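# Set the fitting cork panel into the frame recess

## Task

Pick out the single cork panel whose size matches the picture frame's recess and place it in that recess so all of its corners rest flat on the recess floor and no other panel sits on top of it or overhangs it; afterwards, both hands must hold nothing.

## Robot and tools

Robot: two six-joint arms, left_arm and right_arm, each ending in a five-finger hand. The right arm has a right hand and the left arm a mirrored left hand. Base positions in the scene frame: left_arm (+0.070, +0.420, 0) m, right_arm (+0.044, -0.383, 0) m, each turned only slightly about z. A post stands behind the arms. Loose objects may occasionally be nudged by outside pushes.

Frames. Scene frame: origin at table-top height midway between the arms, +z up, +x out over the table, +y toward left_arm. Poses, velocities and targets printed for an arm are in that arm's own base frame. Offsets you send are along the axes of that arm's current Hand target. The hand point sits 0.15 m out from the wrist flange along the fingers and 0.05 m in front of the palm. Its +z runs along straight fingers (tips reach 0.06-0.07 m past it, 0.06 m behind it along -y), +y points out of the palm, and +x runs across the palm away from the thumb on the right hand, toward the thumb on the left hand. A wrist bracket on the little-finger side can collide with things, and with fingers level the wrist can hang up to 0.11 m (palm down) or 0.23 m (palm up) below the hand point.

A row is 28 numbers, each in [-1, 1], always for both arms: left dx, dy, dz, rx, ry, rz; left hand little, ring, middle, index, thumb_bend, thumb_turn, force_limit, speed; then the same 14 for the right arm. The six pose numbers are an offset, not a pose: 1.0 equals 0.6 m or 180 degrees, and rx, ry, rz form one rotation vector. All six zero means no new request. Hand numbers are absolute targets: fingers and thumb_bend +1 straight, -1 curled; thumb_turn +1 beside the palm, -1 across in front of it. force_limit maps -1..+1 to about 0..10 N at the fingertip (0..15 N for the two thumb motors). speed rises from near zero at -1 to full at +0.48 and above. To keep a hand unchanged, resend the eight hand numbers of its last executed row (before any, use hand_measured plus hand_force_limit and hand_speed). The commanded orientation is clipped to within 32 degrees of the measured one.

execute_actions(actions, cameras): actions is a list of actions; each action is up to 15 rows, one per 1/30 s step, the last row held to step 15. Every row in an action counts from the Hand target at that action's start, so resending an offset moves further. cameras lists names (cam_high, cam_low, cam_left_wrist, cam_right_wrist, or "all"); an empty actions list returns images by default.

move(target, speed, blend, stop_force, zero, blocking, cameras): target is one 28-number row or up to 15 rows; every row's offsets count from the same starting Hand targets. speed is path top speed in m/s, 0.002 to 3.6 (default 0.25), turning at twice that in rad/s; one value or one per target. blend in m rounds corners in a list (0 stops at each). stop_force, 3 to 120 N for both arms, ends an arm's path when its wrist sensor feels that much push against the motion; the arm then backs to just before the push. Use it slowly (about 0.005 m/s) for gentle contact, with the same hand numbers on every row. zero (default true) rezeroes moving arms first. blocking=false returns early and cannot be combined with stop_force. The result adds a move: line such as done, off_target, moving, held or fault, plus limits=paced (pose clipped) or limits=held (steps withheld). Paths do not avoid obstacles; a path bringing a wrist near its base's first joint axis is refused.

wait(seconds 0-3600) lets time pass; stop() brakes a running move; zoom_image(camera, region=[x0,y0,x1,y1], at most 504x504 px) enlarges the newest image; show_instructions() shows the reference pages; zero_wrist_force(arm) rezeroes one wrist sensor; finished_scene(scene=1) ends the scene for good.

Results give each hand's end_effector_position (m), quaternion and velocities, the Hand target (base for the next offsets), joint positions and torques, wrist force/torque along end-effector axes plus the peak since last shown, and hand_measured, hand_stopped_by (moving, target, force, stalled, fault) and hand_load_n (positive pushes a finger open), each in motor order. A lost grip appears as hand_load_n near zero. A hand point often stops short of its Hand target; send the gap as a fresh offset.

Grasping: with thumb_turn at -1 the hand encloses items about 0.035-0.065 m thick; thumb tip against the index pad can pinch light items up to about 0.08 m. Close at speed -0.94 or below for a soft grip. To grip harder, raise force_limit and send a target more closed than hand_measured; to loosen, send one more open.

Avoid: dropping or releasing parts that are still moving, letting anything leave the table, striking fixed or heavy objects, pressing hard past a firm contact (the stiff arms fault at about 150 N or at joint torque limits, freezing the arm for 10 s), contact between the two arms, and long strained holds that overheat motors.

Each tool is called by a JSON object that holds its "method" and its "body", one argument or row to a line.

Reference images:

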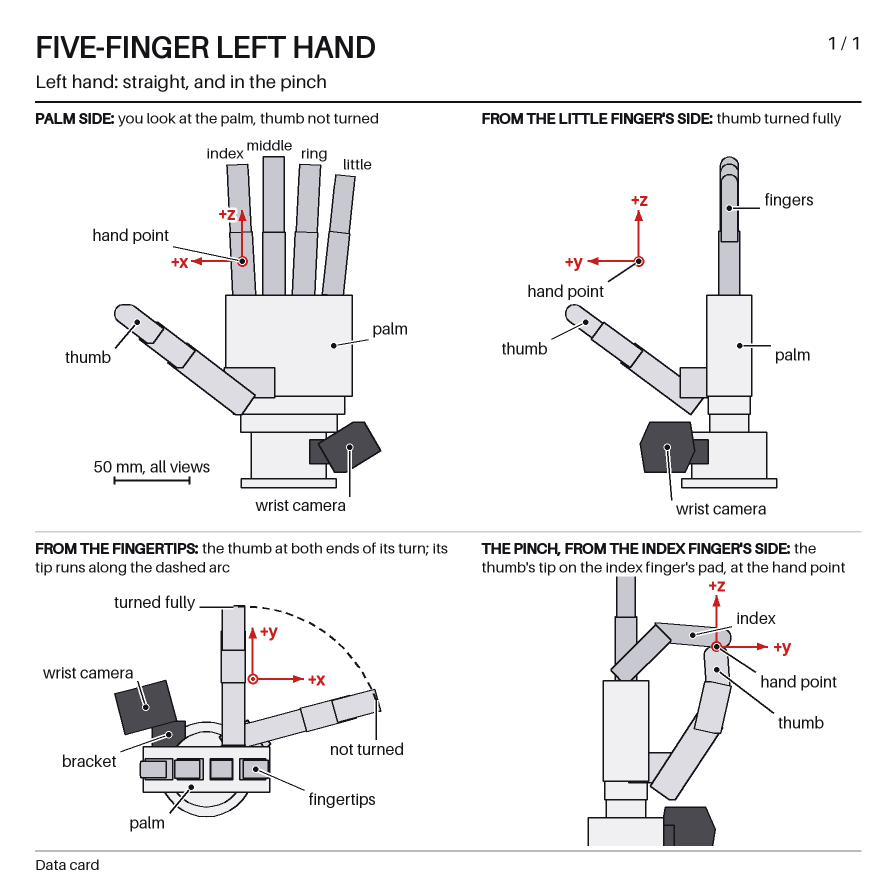

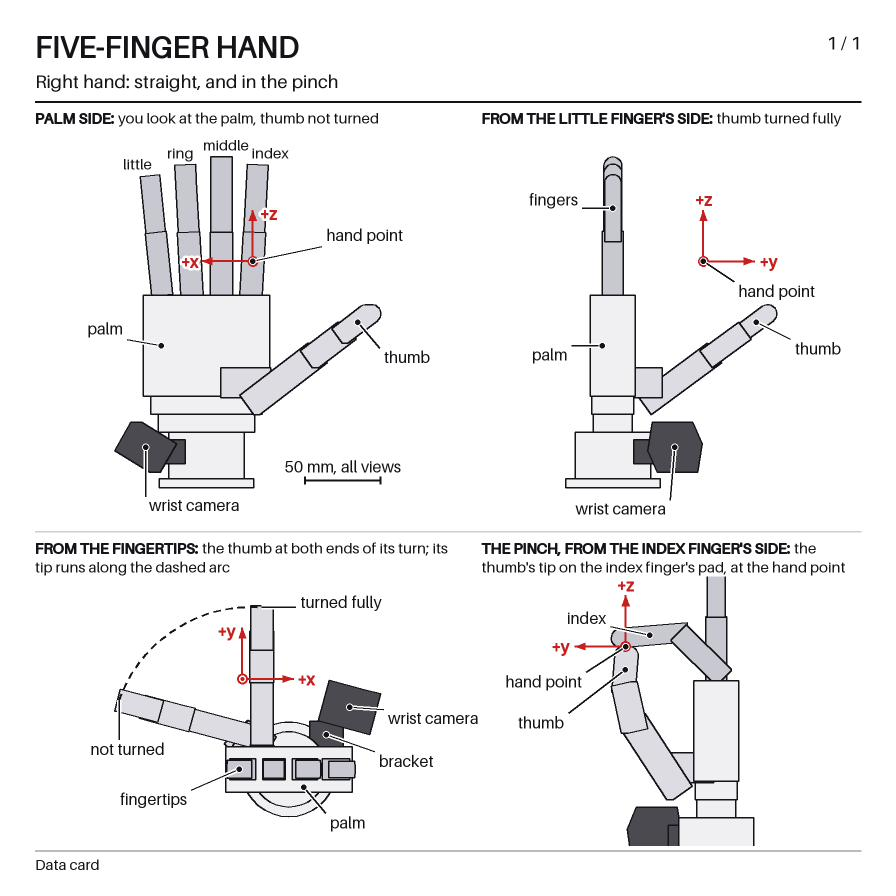

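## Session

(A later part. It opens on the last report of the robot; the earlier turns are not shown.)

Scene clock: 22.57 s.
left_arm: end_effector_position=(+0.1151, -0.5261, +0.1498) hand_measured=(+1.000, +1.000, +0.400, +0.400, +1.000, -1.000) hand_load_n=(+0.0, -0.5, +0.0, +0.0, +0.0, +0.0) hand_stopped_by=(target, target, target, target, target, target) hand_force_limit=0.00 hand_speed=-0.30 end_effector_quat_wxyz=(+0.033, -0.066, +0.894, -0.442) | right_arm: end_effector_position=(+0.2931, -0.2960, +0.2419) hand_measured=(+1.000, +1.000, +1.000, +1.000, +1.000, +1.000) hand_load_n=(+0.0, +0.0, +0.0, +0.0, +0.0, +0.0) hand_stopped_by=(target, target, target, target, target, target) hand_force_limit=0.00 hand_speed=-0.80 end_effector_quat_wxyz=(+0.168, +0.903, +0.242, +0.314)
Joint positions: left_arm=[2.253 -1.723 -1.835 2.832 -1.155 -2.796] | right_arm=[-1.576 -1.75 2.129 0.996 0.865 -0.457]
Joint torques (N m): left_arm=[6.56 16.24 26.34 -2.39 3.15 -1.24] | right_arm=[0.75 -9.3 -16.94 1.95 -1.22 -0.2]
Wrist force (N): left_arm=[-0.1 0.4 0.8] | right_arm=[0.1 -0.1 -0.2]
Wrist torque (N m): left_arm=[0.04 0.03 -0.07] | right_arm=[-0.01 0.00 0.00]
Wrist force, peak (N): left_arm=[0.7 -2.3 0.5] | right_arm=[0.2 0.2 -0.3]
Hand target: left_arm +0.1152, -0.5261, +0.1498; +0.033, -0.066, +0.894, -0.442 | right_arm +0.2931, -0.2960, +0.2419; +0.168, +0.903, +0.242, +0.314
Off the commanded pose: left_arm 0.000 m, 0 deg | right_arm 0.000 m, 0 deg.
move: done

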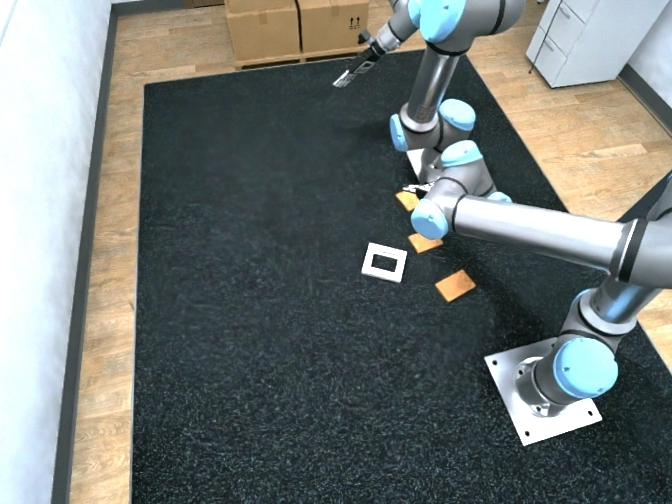

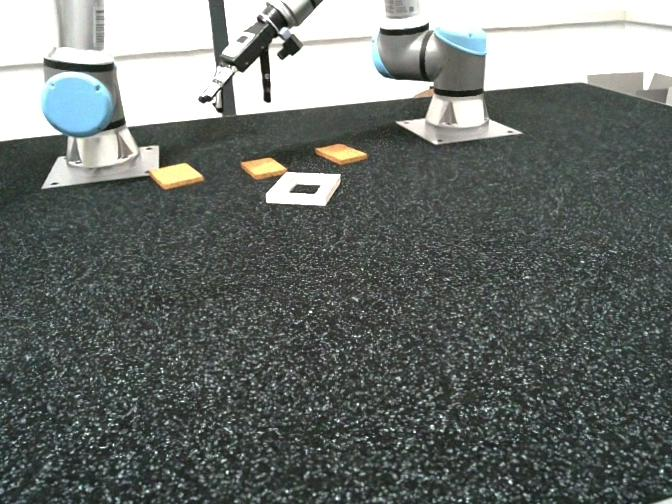

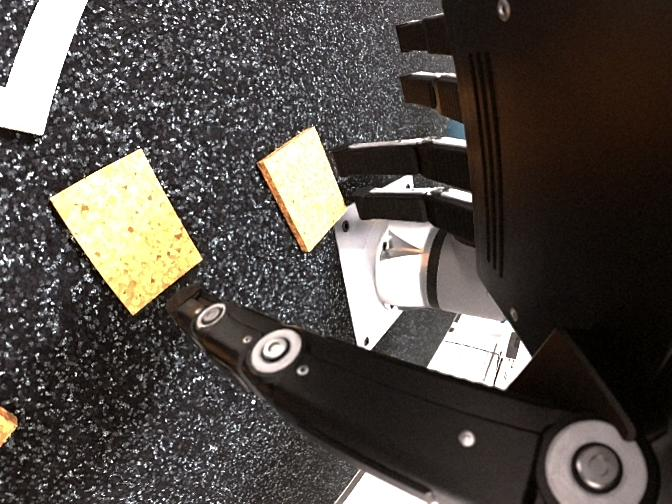

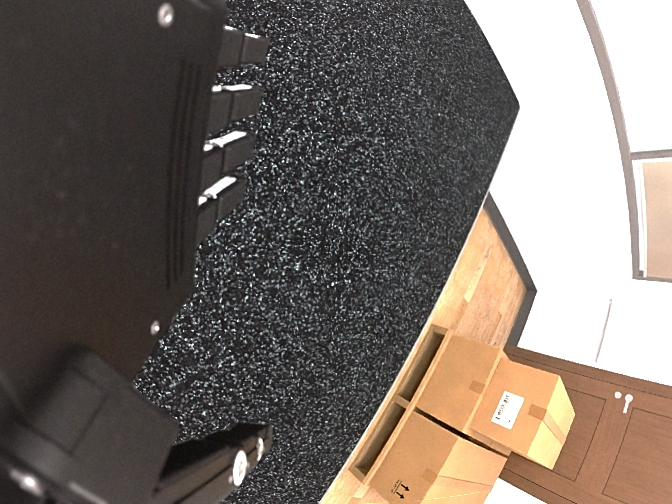

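{"method": "move", "body": {
  "target": [-0.0132,0.1398,0.0637,0,0,0,1,1,0.4,0.4,1,-1,0,-0.3,0,0,0,0,0,0,1,1,1,1,1,1,0,-0.8],
  "speed": 0.15,
  "cameras": ["cam_left_wrist","cam_low"]
}}

{"method": "zoom_image", "body": {
  "camera": "cam_left_wrist",
  "region": [100, 130, 450, 480]
}}

{"method": "zoom_image", "body": {
  "camera": "cam_low",
  "region": [180, 90, 380, 220]
}}

Scene clock: 24.77 s.
left_arm: end_effector_position=(+0.1201, -0.5046, +0.0599) hand_measured=(+1.000, +1.000, +0.400, +0.400, +1.000, -1.000) hand_load_n=(+0.0, +0.0, +0.0, +0.0, +0.0, +0.0) hand_stopped_by=(target, target, target, target, target, target) hand_force_limit=0.00 hand_speed=-0.30 end_effector_quat_wxyz=(+0.033, -0.066, +0.894, -0.442) | right_arm: end_effector_position=(+0.2931, -0.2960, +0.2419) hand_measured=(+1.000, +1.000, +1.000, +1.000, +1.000, +1.000) hand_load_n=(+0.0, +0.0, +0.0, +0.0, +0.0, +0.0) hand_stopped_by=(target, target, target, target, target, target) hand_force_limit=0.00 hand_speed=-0.80 end_effector_quat_wxyz=(+0.168, +0.903, +0.242, +0.314)
Joint positions: left_arm=[2.304 -1.8 -2.01 3.069 -1.117 -2.758] | right_arm=[-1.576 -1.75 2.129 0.996 0.865 -0.457]
Joint torques (N m): left_arm=[-9.84 37.52 15.57 -0.01 -2.28 -1.76] | right_arm=[-0.03 -9.92 -17.2 2 -1.24 -0.21]
Wrist force (N): left_arm=[-0.5 0.7 1.1] | right_arm=[0.0 0.2 0.0]
Wrist torque (N m): left_arm=[0.04 0.06 -0.06] | right_arm=[0.02 -0.01 0.01]
Wrist force, peak (N): left_arm=[-0.6 1.8 1.7] | right_arm=[0.3 0.2 -0.1]
Hand target: left_arm +0.1201, -0.5046, +0.0599; +0.033, -0.066, +0.894, -0.442 | right_arm +0.2931, -0.2960, +0.2419; +0.168, +0.903, +0.242, +0.314
Off the commanded pose: left_arm 0.000 m, 0 deg | right_arm 0.000 m, 0 deg.
move: done
Images, in order (width x height): cam_low 672x504, cam_left_wrist 672x504.

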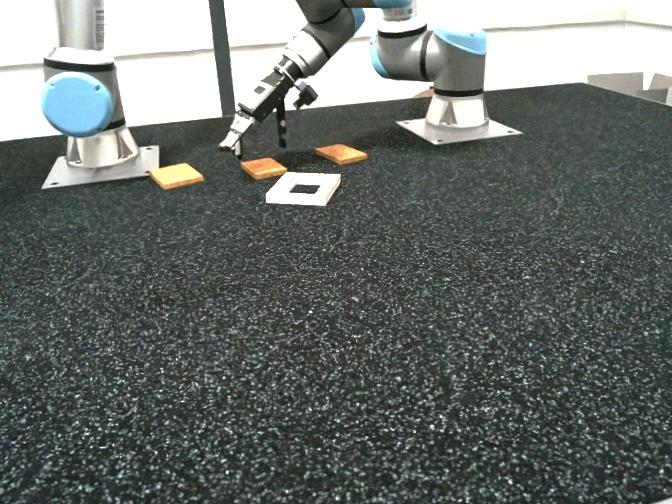

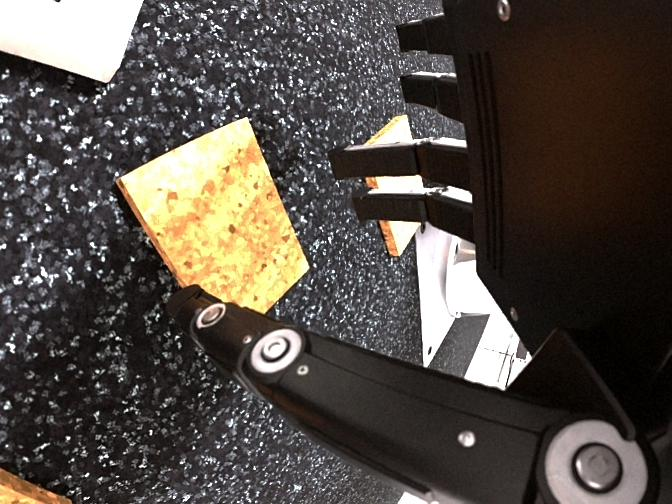

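Scaled by 1.440 from the camera's image (finer frame: 960x720).

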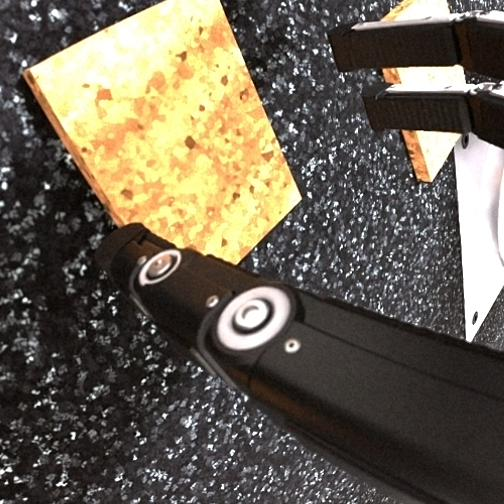

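Scaled by 2.520 from the camera's image (finer frame: 960x720).

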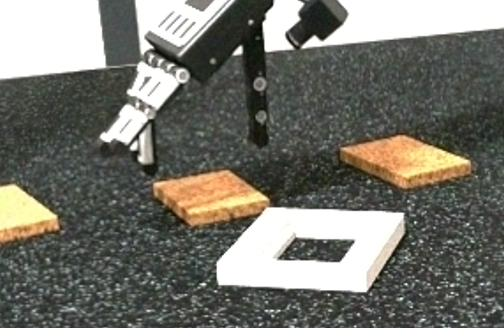

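{"method": "move", "body": {
  "target": [-0.0037,0.0292,0.0115,0,0,0,1,1,0.4,0.4,1,-1,0,-0.3,0,0,0,0,0,0,1,1,1,1,1,1,0,-0.8],
  "speed": 0.08,
  "cameras": ["cam_left_wrist","cam_low"]
}}

{"method": "zoom_image", "body": {
  "camera": "cam_left_wrist",
  "region": [100, 130, 450, 480]
}}

{"method": "zoom_image", "body": {
  "camera": "cam_low",
  "region": [180, 90, 380, 220]
}}

Scene clock: 26.03 s.
left_arm: end_effector_position=(+0.1215, -0.4992, +0.0418) hand_measured=(+1.000, +1.000, +0.400, +0.400, +1.000, -1.000) hand_load_n=(+0.0, +0.0, +0.0, +0.0, +0.0, +0.0) hand_stopped_by=(target, target, target, target, target, target) hand_force_limit=0.00 hand_speed=-0.30 end_effector_quat_wxyz=(+0.033, -0.066, +0.894, -0.442) | right_arm: end_effector_position=(+0.2931, -0.2960, +0.2419) hand_measured=(+1.000, +1.000, +1.000, +1.000, +1.000, +1.000) hand_load_n=(+0.0, +0.0, +0.0, +0.0, +0.0, +0.0) hand_stopped_by=(target, target, target, target, target, target) hand_force_limit=0.00 hand_speed=-0.80 end_effector_quat_wxyz=(+0.168, +0.903, +0.242, +0.314)
Joint positions: left_arm=[2.318 -1.822 -2.042 3.118 -1.106 -2.748] | right_arm=[-1.576 -1.75 2.129 0.996 0.865 -0.457]
Joint torques (N m): left_arm=[-8.77 38.66 22.11 -2.39 -1.66 -1.81] | right_arm=[0.46 -9.25 -17.69 1.97 -1.22 -0.16]
Wrist force (N): left_arm=[-0.1 0.7 0.7] | right_arm=[0.2 0.1 -0.1]
Wrist torque (N m): left_arm=[0.06 0.01 -0.08] | right_arm=[0.02 -0.02 0.01]
Wrist force, peak (N): left_arm=[-0.5 1.3 1.2] | right_arm=[0.3 0.2 0.0]
Hand target: left_arm +0.1215, -0.4992, +0.0418; +0.033, -0.066, +0.894, -0.442 | right_arm +0.2931, -0.2960, +0.2419; +0.168, +0.903, +0.242, +0.314
Off the commanded pose: left_arm 0.000 m, 0 deg | right_arm 0.000 m, 0 deg.
move: done
Images, in order (width x height): cam_low 672x504, cam_left_wrist 672x504.

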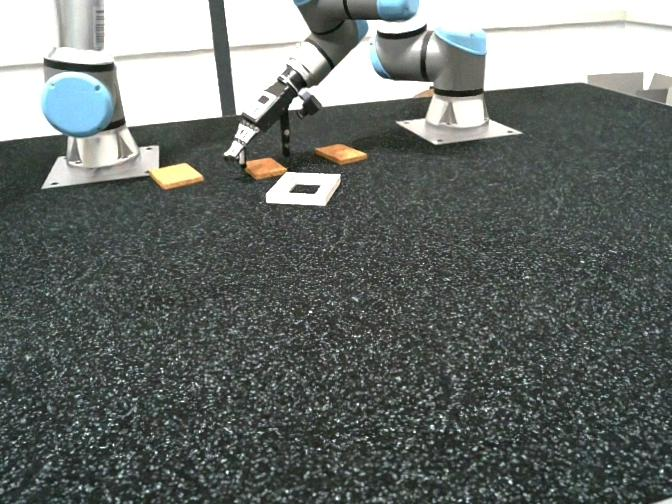

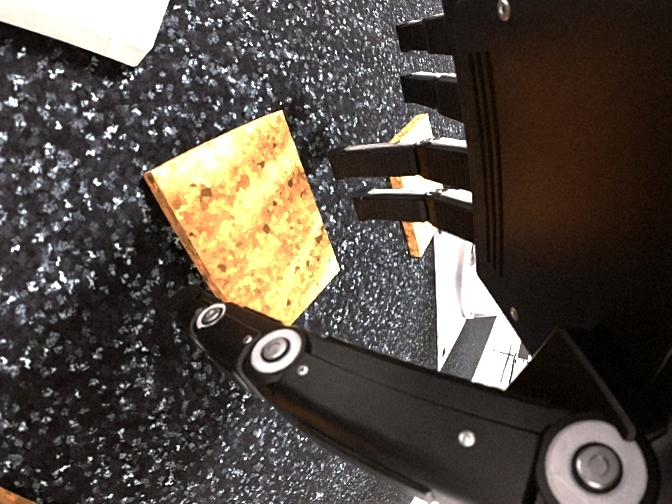

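Scaled by 1.440 from the camera's image (finer frame: 960x720).

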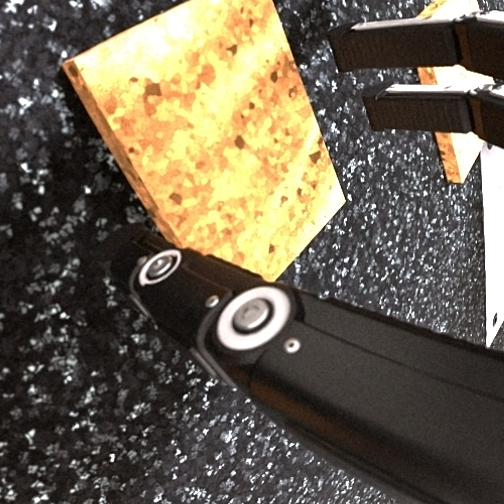

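Scaled by 2.520 from the camera's image (finer frame: 960x720).

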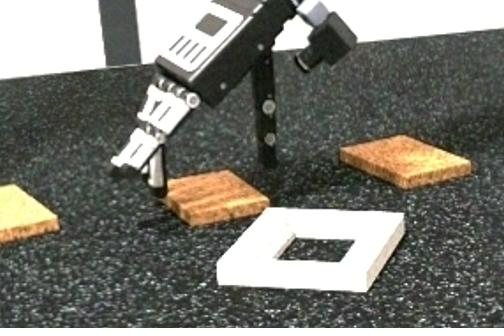

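{"method": "move", "body": {
  "target": [0,0.0264,0.0203,0,0,0,1,1,0.4,0.4,1,-1,0,-0.3,0,0,0,0,0,0,1,1,1,1,1,1,0,-0.8],
  "speed": 0.008,
  "stop_force": 3,
  "cameras": ["cam_left_wrist","cam_low"]
}}

{"method": "zoom_image", "body": {
  "camera": "cam_low",
  "region": [180, 90, 380, 220]
}}

Scene clock: 29.57 s.
left_arm: end_effector_position=(+0.1216, -0.4992, +0.0246) hand_measured=(+1.000, +1.000, +0.400, +0.400, +1.000, -1.000) hand_load_n=(+0.0, +0.0, +0.0, +0.0, +0.0, +0.0) hand_stopped_by=(target, target, target, target, target, target) hand_force_limit=0.00 hand_speed=-0.30 end_effector_quat_wxyz=(+0.033, -0.066, +0.894, -0.442) | right_arm: end_effector_position=(+0.2931, -0.2960, +0.2419) hand_measured=(+1.000, +1.000, +1.000, +1.000, +1.000, +1.000) hand_load_n=(+0.0, +0.0, +0.0, +0.0, +0.0, +0.0) hand_stopped_by=(target, target, target, target, target, target) hand_force_limit=0.00 hand_speed=-0.80 end_effector_quat_wxyz=(+0.168, +0.903, +0.242, +0.314)
Joint positions: left_arm=[2.318 -1.853 -2.059 3.166 -1.107 -2.748] | right_arm=[-1.576 -1.75 2.129 0.996 0.865 -0.457]
Joint torques (N m): left_arm=[-6.06 38.6 21.12 -2.43 -2.15 -1.01] | right_arm=[0.25 -9.29 -17.23 1.96 -1.28 -0.19]
Wrist force (N): left_arm=[-0.3 -1.3 -0.8] | right_arm=[0.2 -0.1 -0.1]
Wrist torque (N m): left_arm=[0.07 -0.05 -0.01] | right_arm=[-0.01 -0.02 0.01]
Wrist force, peak (N): left_arm=[1.4 -8.3 -6.5] | right_arm=[0.4 0.0 -0.1]
Hand target: left_arm +0.1216, -0.4992, +0.0246; +0.033, -0.066, +0.894, -0.442 (not the last commanded pose) | right_arm +0.2931, -0.2960, +0.2419; +0.168, +0.903, +0.242, +0.314
Off the commanded pose: left_arm 0.003 m, 0 deg | right_arm 0.000 m, 0 deg.
move: contact (left_arm)
Images, in order (width x height): cam_low 672x504, cam_left_wrist 672x504.

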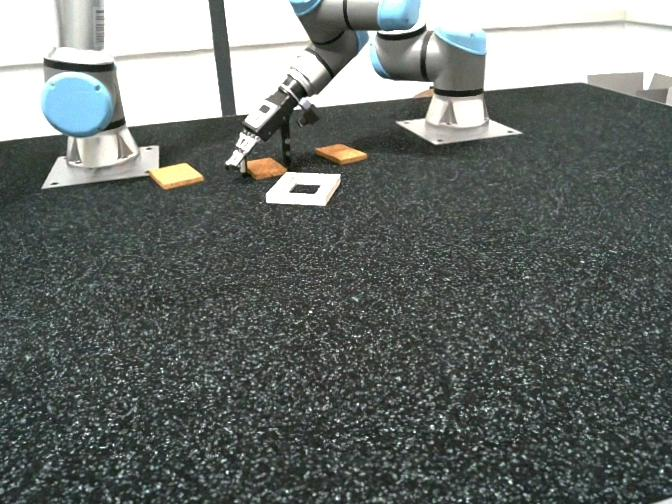

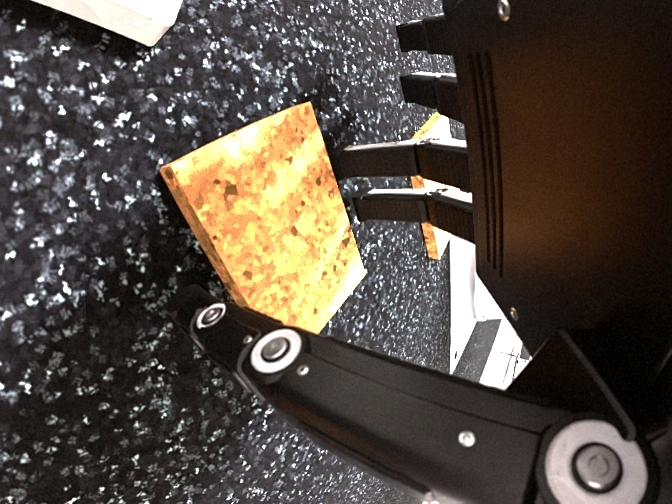

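Scaled by 2.520 from the camera's image (finer frame: 960x720).

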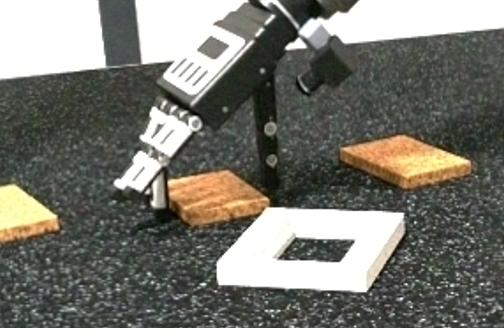

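{"method": "move", "body": {
  "target": [0,-0.0013,-0.0010,0,0,0,1,1,0.4,0.4,1,-1,0,-0.3,0,0,0,0,0,0,1,1,1,1,1,1,0,-0.8],
  "speed": 0.02
}}

{"method": "move", "body": {
  "target": [0,0,0,0,0,0,1,1,0.0,0.0,1,-1,-0.7,-0.94,0,0,0,0,0,0,1,1,1,1,1,1,0,-0.8],
  "speed": 0.02,
  "cameras": ["cam_left_wrist","cam_low"]
}}

{"method": "zoom_image", "body": {
  "camera": "cam_low",
  "region": [180, 90, 380, 220]
}}

Scene clock: 30.40 s.
left_arm: end_effector_position=(+0.1216, -0.4993, +0.0257) hand_measured=(+1.000, +1.000, +0.400, +0.400, +1.000, -1.000) hand_load_n=(+0.0, +0.0, +0.0, +0.0, +0.0, +0.0) hand_stopped_by=(target, target, target, target, target, target) hand_force_limit=0.00 hand_speed=-0.30 end_effector_quat_wxyz=(+0.033, -0.066, +0.894, -0.442) | right_arm: end_effector_position=(+0.2931, -0.2960, +0.2419) hand_measured=(+1.000, +1.000, +1.000, +1.000, +1.000, +1.000) hand_load_n=(+0.0, +0.0, +0.0, +0.0, +0.0, +0.0) hand_stopped_by=(target, target, target, target, target, target) hand_force_limit=0.00 hand_speed=-0.80 end_effector_quat_wxyz=(+0.168, +0.903, +0.242, +0.314)
Joint positions: left_arm=[2.318 -1.851 -2.058 3.163 -1.107 -2.748] | right_arm=[-1.576 -1.75 2.129 0.996 0.865 -0.457]
Joint torques (N m): left_arm=[-4.83 20.57 13.24 1.3 -2.07 -0.2] | right_arm=[0.14 -9.49 -17.18 1.94 -1.36 -0.24]
Wrist force (N): left_arm=[0.3 0.4 1.1] | right_arm=[0.0 0.0 -0.1]
Wrist torque (N m): left_arm=[0.00 -0.05 -0.02] | right_arm=[0.00 0.00 0.00]
Wrist force, peak (N): left_arm=[0.0 -1.2 -0.8] | right_arm=[0.3 0.2 -0.3]
Hand target: left_arm +0.1216, -0.4992, +0.0256; +0.033, -0.066, +0.894, -0.442 | right_arm +0.2931, -0.2960, +0.2419; +0.168, +0.903, +0.242, +0.314
Off the commanded pose: left_arm 0.000 m, 0 deg | right_arm 0.000 m, 0 deg.
move: done

Scene clock: 32.70 s.
left_arm: end_effector_position=(+0.1216, -0.4992, +0.0256) hand_measured=(+1.000, +1.000, +0.080, +0.056, +1.000, -1.000) hand_load_n=(+0.0, +0.0, +2.5, +2.0, +0.0, -0.5) hand_stopped_by=(target, target, force, force, target, target) hand_force_limit=-0.70 hand_speed=-0.94 end_effector_quat_wxyz=(+0.033, -0.066, +0.894, -0.442) | right_arm: end_effector_position=(+0.2931, -0.2960, +0.2419) hand_measured=(+1.000, +1.000, +1.000, +1.000, +1.000, +1.000) hand_load_n=(+0.0, +0.0, +0.0, +0.0, +0.0, +0.0) hand_stopped_by=(target, target, target, target, target, target) hand_force_limit=0.00 hand_speed=-0.80 end_effector_quat_wxyz=(+0.168, +0.903, +0.242, +0.314)
Joint positions: left_arm=[2.318 -1.851 -2.058 3.163 -1.107 -2.748] | right_arm=[-1.576 -1.75 2.129 0.996 0.865 -0.457]
Joint torques (N m): left_arm=[3.25 18.53 8.12 0.48 -1.66 1.26] | right_arm=[1.1 -9.53 -17.32 1.96 -1.44 -0.25]
Wrist force (N): left_arm=[0.2 0.6 1.0] | right_arm=[0.1 0.0 0.0]
Wrist torque (N m): left_arm=[0.04 -0.05 -0.03] | right_arm=[0.00 -0.01 0.00]
Wrist force, peak (N): left_arm=[0.1 1.0 1.3] | right_arm=[0.3 0.1 -0.2]
Hand target: left_arm +0.1216, -0.4992, +0.0256; +0.033, -0.066, +0.894, -0.442 | right_arm +0.2931, -0.2960, +0.2419; +0.168, +0.903, +0.242, +0.314
Off the commanded pose: left_arm 0.000 m, 0 deg | right_arm 0.000 m, 0 deg.
move: done
Images, in order (width x height): cam_low 672x504, cam_left_wrist 672x504.

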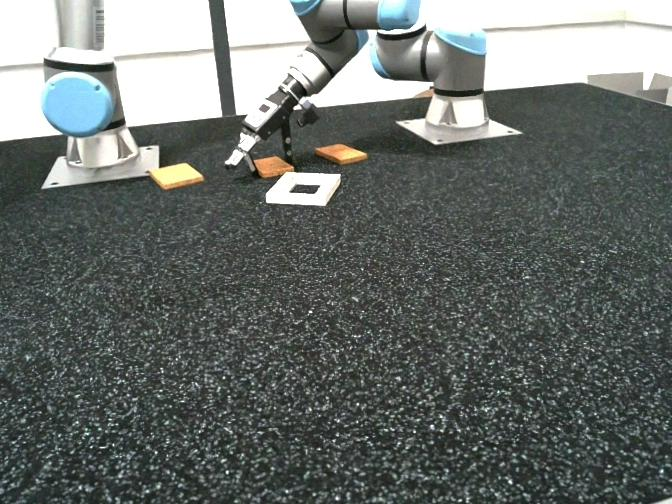

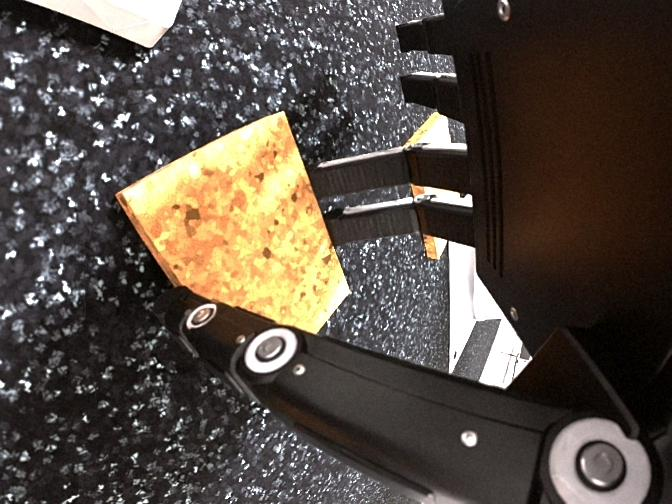

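Scaled by 2.520 from the camera's image (finer frame: 960x720).

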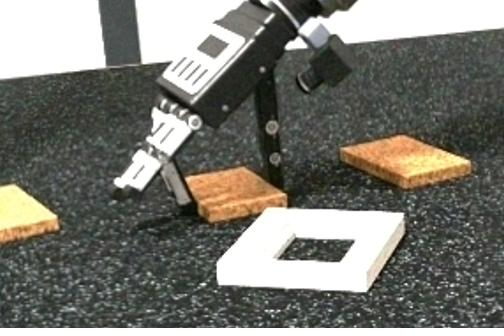

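{"method": "move", "body": {
  "target": [0,-0.0661,-0.0508,0,0,0,1,1,0.0,0.0,1,-1,-0.7,-0.94,0,0,0,0,0,0,1,1,1,1,1,1,0,-0.8],
  "speed": 0.04,
  "cameras": ["cam_left_wrist","cam_low"]
}}

{"method": "zoom_image", "body": {
  "camera": "cam_low",
  "region": [180, 90, 380, 220]
}}

Scene clock: 34.40 s.
left_arm: end_effector_position=(+0.1215, -0.4992, +0.0758) hand_measured=(+1.000, +1.000, +0.080, +0.056, +1.000, -1.000) hand_load_n=(+0.0, +0.0, +2.5, +2.0, +0.5, -0.5) hand_stopped_by=(target, target, force, force, target, target) hand_force_limit=-0.70 hand_speed=-0.94 end_effector_quat_wxyz=(+0.033, -0.066, +0.894, -0.442) end_effector_velocity=(+0.000, +0.000, -0.002) end_effector_angular_velocity=(+0.000, +0.000, +0.000) | right_arm: end_effector_position=(+0.2931, -0.2960, +0.2419) hand_measured=(+1.000, +1.000, +1.000, +1.000, +1.000, +1.000) hand_load_n=(+0.0, +0.0, +0.0, +0.0, +0.0, +0.0) hand_stopped_by=(target, target, target, target, target, target) hand_force_limit=0.00 hand_speed=-0.80 end_effector_quat_wxyz=(+0.168, +0.903, +0.242, +0.314)
Joint positions: left_arm=[2.318 -1.766 -2.004 3.024 -1.107 -2.748] | right_arm=[-1.576 -1.75 2.129 0.996 0.865 -0.457]
Joint velocities: left_arm=[0 -0.002 -0.002 0.005 0 0.001] | right_arm=[within noise]
Joint torques (N m): left_arm=[7.04 16.34 10.84 1.31 2.13 1.28] | right_arm=[0.54 -9.61 -17.09 1.91 -1.32 -0.11]
Wrist force (N): left_arm=[-0.4 0.6 0.7] | right_arm=[0.1 0.1 -0.2]
Wrist torque (N m): left_arm=[0.06 0.01 -0.06] | right_arm=[0.03 -0.01 0.01]
Wrist force, peak (N): left_arm=[0.1 1.6 1.3] | right_arm=[0.4 0.2 -0.2]
Hand target: left_arm +0.1215, -0.4991, +0.0756; +0.033, -0.066, +0.894, -0.442 | right_arm +0.2931, -0.2960, +0.2419; +0.168, +0.903, +0.242, +0.314
Off the commanded pose: left_arm 0.000 m, 0 deg | right_arm 0.000 m, 0 deg.
move: done
Images, in order (width x height): cam_low 672x504, cam_left_wrist 672x504.

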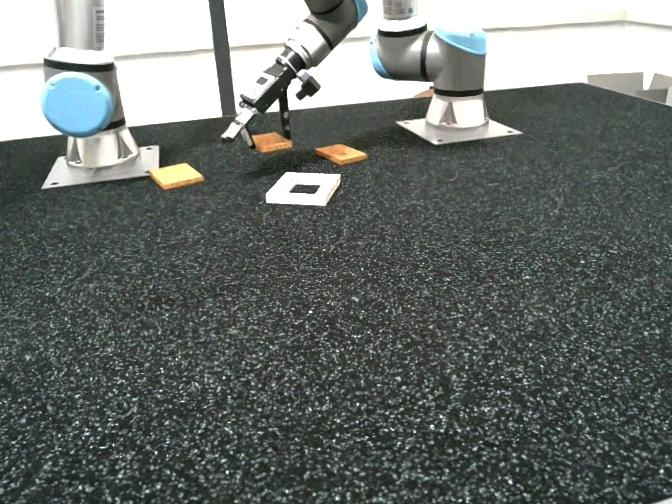

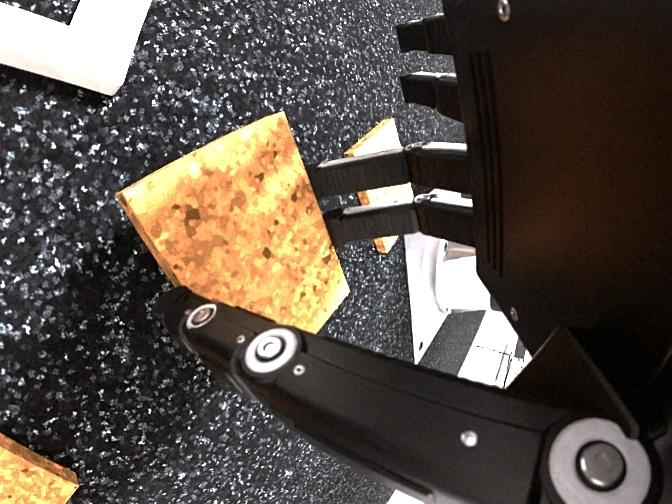

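Scaled by 2.520 from the camera's image (finer frame: 960x720).

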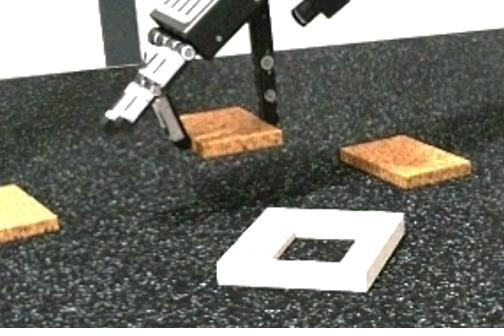

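{"method": "move", "body": {
  "target": [-0.241,-0.0112,-0.0522,0,0.1723,0.1323,1,1,0.0,0.0,1,-1,-0.7,-0.94,0,0,0,0,0,0,1,1,1,1,1,1,0,-0.8],
  "speed": 0.1,
  "cameras": ["all"]
}}

{"method": "zoom_image", "body": {
  "camera": "cam_left_wrist",
  "region": [0, 80, 400, 480]
}}

{"method": "zoom_image", "body": {
  "camera": "cam_low",
  "region": [180, 90, 380, 220]
}}

Scene clock: 39.30 s.
left_arm: end_effector_position=(+0.2615, -0.4572, +0.1001) hand_measured=(+1.000, +1.000, +0.080, +0.056, +1.000, -1.000) hand_load_n=(+0.0, +0.0, +2.5, +2.0, +0.5, -0.5) hand_stopped_by=(target, target, force, force, target, target) hand_force_limit=-0.70 hand_speed=-0.94 end_effector_quat_wxyz=(-0.116, +0.237, +0.865, -0.427) | right_arm: end_effector_position=(+0.2931, -0.2960, +0.2419) hand_measured=(+1.000, +1.000, +1.000, +1.000, +1.000, +1.000) hand_load_n=(+0.0, +0.0, +0.0, +0.0, +0.0, +0.0) hand_stopped_by=(target, target, target, target, target, target) hand_force_limit=0.00 hand_speed=-0.80 end_effector_quat_wxyz=(+0.168, +0.903, +0.242, +0.314)
Joint positions: left_arm=[2.68 -2.202 -1.519 2.058 -0.657 -1.452] | right_arm=[-1.576 -1.75 2.129 0.996 0.865 -0.457]
Joint torques (N m): left_arm=[-10.1 54.26 11.1 -2.38 2.3 0.66] | right_arm=[1.54 -9.89 -17.24 1.87 -1.44 -0.2]
Wrist force (N): left_arm=[0.0 0.5 0.7] | right_arm=[0.1 0.1 -0.2]
Wrist torque (N m): left_arm=[-0.01 -0.01 0.10] | right_arm=[0.02 0.00 0.00]
Wrist force, peak (N): left_arm=[-0.3 0.9 1.4] | right_arm=[0.5 -0.1 0.0]
Hand target: left_arm +0.2614, -0.4572, +0.1002; -0.116, +0.237, +0.865, -0.427 | right_arm +0.2931, -0.2960, +0.2419; +0.168, +0.903, +0.242, +0.314
Off the commanded pose: left_arm 0.000 m, 0 deg | right_arm 0.000 m, 0 deg.
move: done

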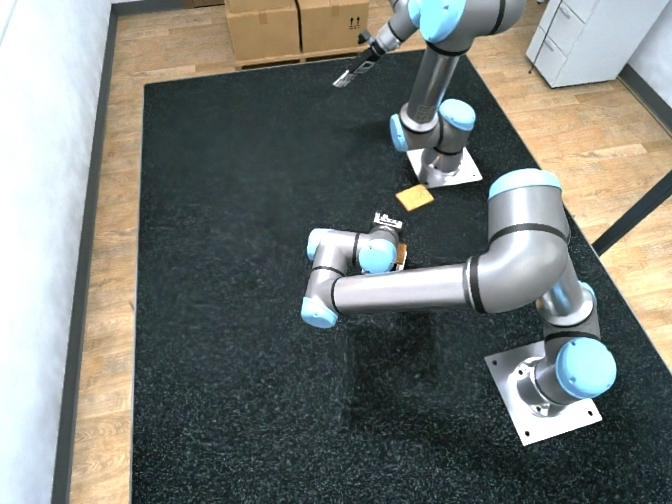

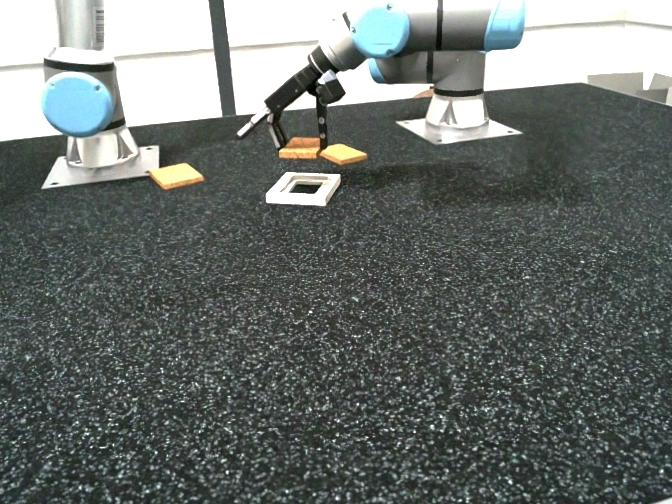

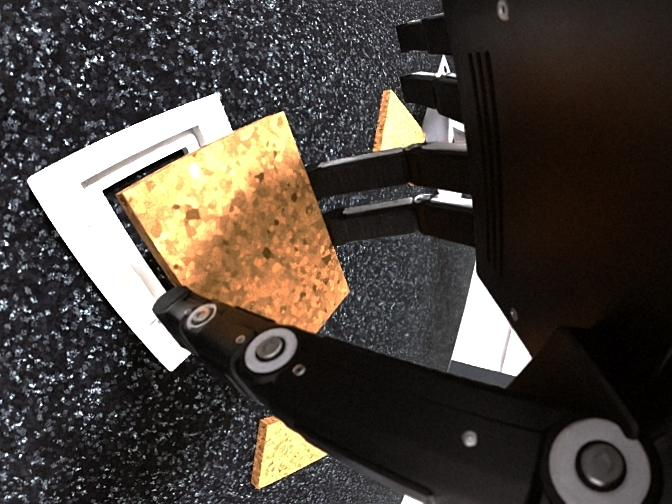

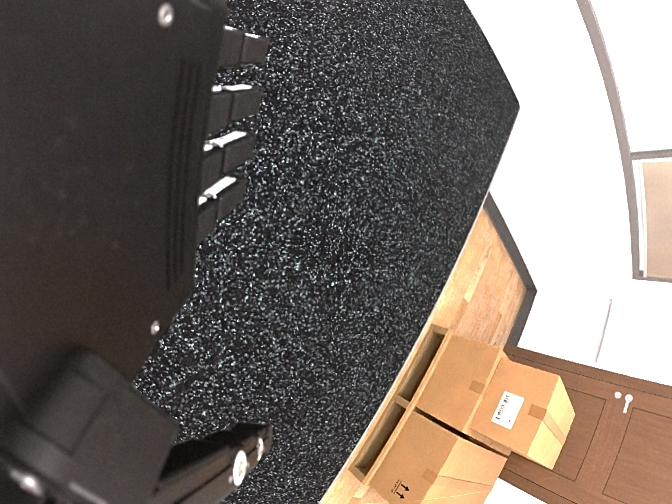

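Scaled by 1.260 from the camera's image (finer frame: 960x720).

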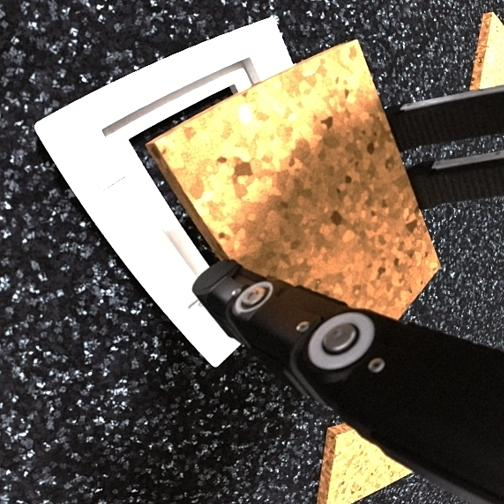

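Scaled by 2.520 from the camera's image (finer frame: 960x720).

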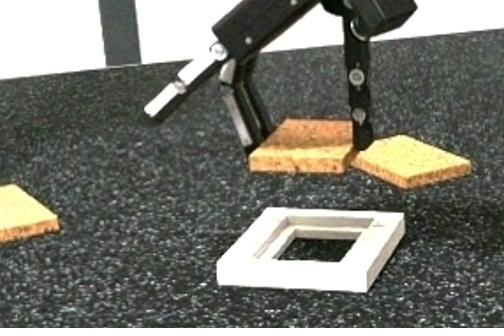

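{"method": "move", "body": {
  "target": [-0.01133,0.05185,0.04192,0,0,0,1,1,0.0,0.0,1,-1,-0.7,-0.94,0,0,0,0,0,0,1,1,1,1,1,1,0,-0.8],
  "speed": 0.06,
  "cameras": ["all"]
}}

Scene clock: 41.57 s.
left_arm: end_effector_position=(+0.2668, -0.4616, +0.0601) hand_measured=(+1.000, +1.000, +0.080, +0.056, +1.000, -1.000) hand_load_n=(+0.0, +0.0, +2.5, +2.0, +0.5, +0.0) hand_stopped_by=(target, target, force, force, target, target) hand_force_limit=-0.70 hand_speed=-0.94 end_effector_quat_wxyz=(-0.116, +0.237, +0.865, -0.427) | right_arm: end_effector_position=(+0.2931, -0.2960, +0.2419) hand_measured=(+1.000, +1.000, +1.000, +1.000, +1.000, +1.000) hand_load_n=(+0.0, +0.0, +0.0, +0.0, +0.0, +0.0) hand_stopped_by=(target, target, target, target, target, target) hand_force_limit=0.00 hand_speed=-0.80 end_effector_quat_wxyz=(+0.168, +0.903, +0.242, +0.314)
Joint positions: left_arm=[2.676 -2.27 -1.519 2.13 -0.657 -1.457] | right_arm=[-1.576 -1.75 2.129 0.996 0.865 -0.457]
Joint torques (N m): left_arm=[-6.82 56.93 20.48 -4.23 3.9 -1.25] | right_arm=[0.78 -10.03 -16.54 1.84 -1.43 -0.16]
Wrist force (N): left_arm=[0.0 0.5 0.7] | right_arm=[0.1 0.1 -0.1]
Wrist torque (N m): left_arm=[0.01 0.00 0.10] | right_arm=[0.01 -0.02 0.00]
Wrist force, peak (N): left_arm=[-0.1 1.2 1.4] | right_arm=[0.4 -0.1 0.0]
Hand target: left_arm +0.2668, -0.4616, +0.0602; -0.116, +0.237, +0.865, -0.427 | right_arm +0.2931, -0.2960, +0.2419; +0.168, +0.903, +0.242, +0.314
Off the commanded pose: left_arm 0.000 m, 0 deg | right_arm 0.000 m, 0 deg.
move: done

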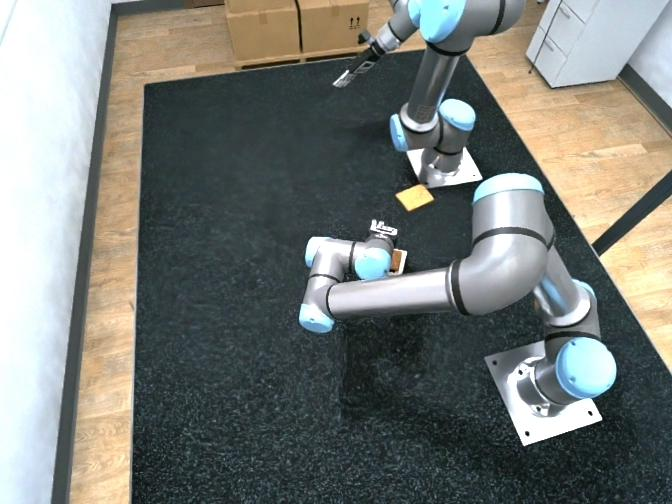

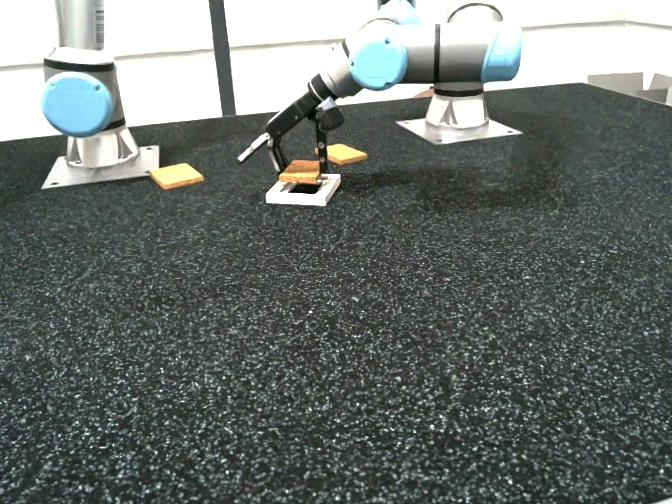

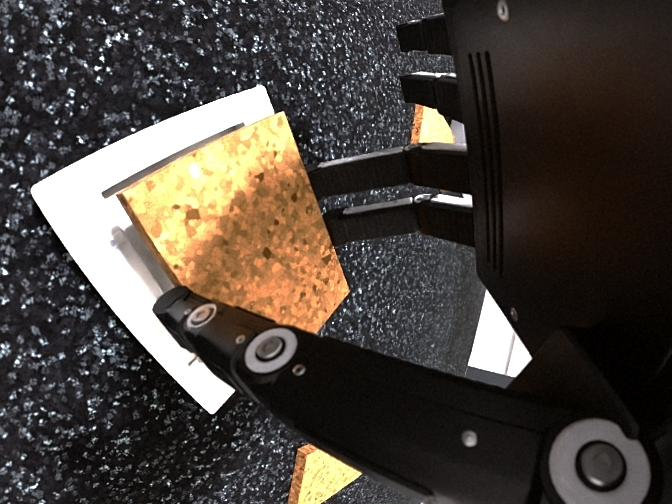

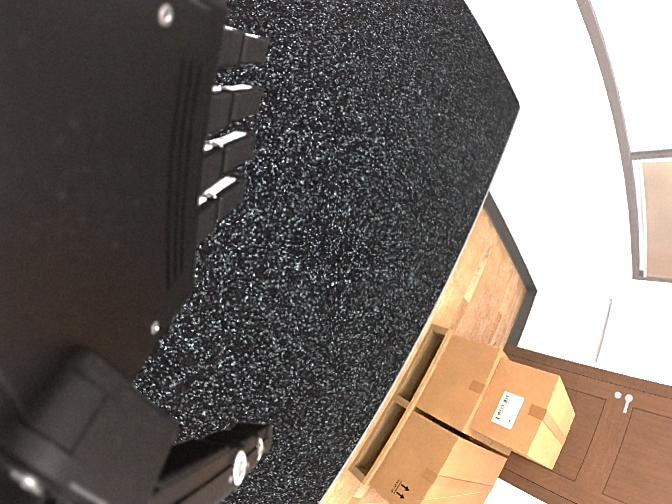

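{"method": "zoom_image", "body": {
  "camera": "cam_left_wrist",
  "region": [20, 70, 360, 430]
}}

{"method": "zoom_image", "body": {
  "camera": "cam_low",
  "region": [230, 120, 370, 225]
}}

Scaled by 1.400 from the camera's image (finer frame: 960x720).

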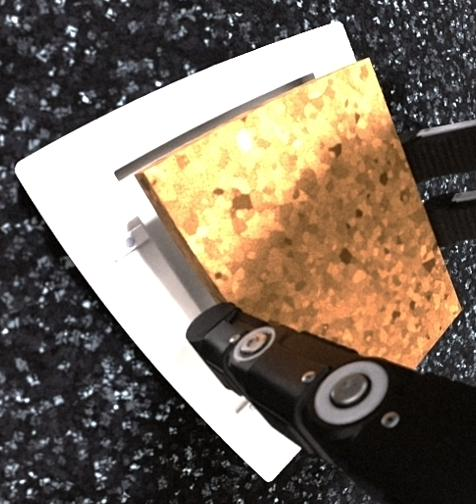

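Scaled by 3.600 from the camera's image (finer frame: 960x720).

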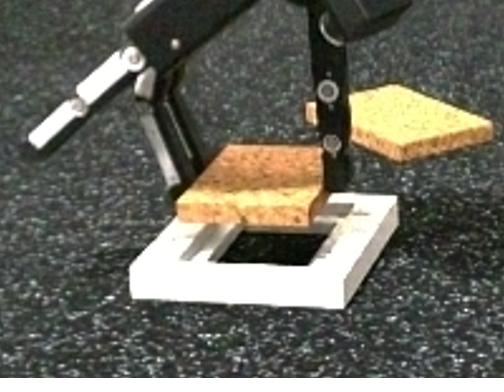

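{"method": "zoom_image", "body": {
  "camera": "cam_left_wrist",
  "region": [90, 90, 290, 240]
}}

{"method": "zoom_image", "body": {
  "camera": "cam_left_wrist",
  "region": [210, 80, 300, 150]
}}

{"method": "zoom_image", "body": {
  "camera": "cam_left_wrist",
  "region": [90, 160, 180, 230]
}}

Scaled by 2.520 from the camera's image (finer frame: 960x720).

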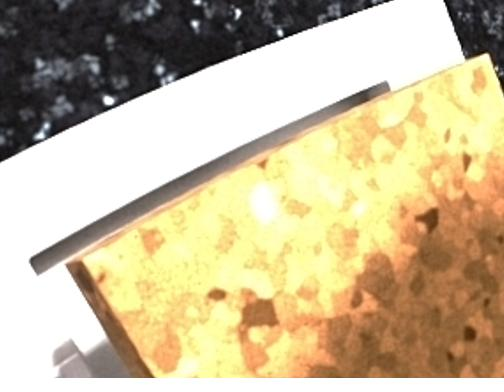

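Scaled by 5.600 from the camera's image (finer frame: 960x720).

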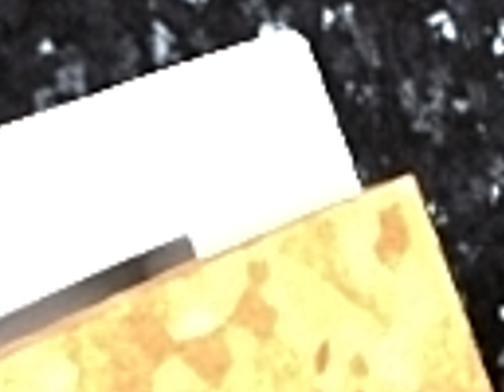

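Scaled by 5.600 from the camera's image (finer frame: 960x720).

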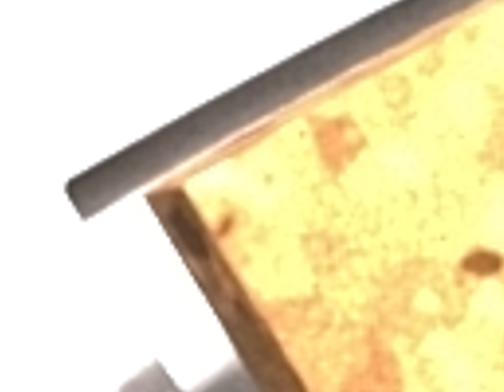

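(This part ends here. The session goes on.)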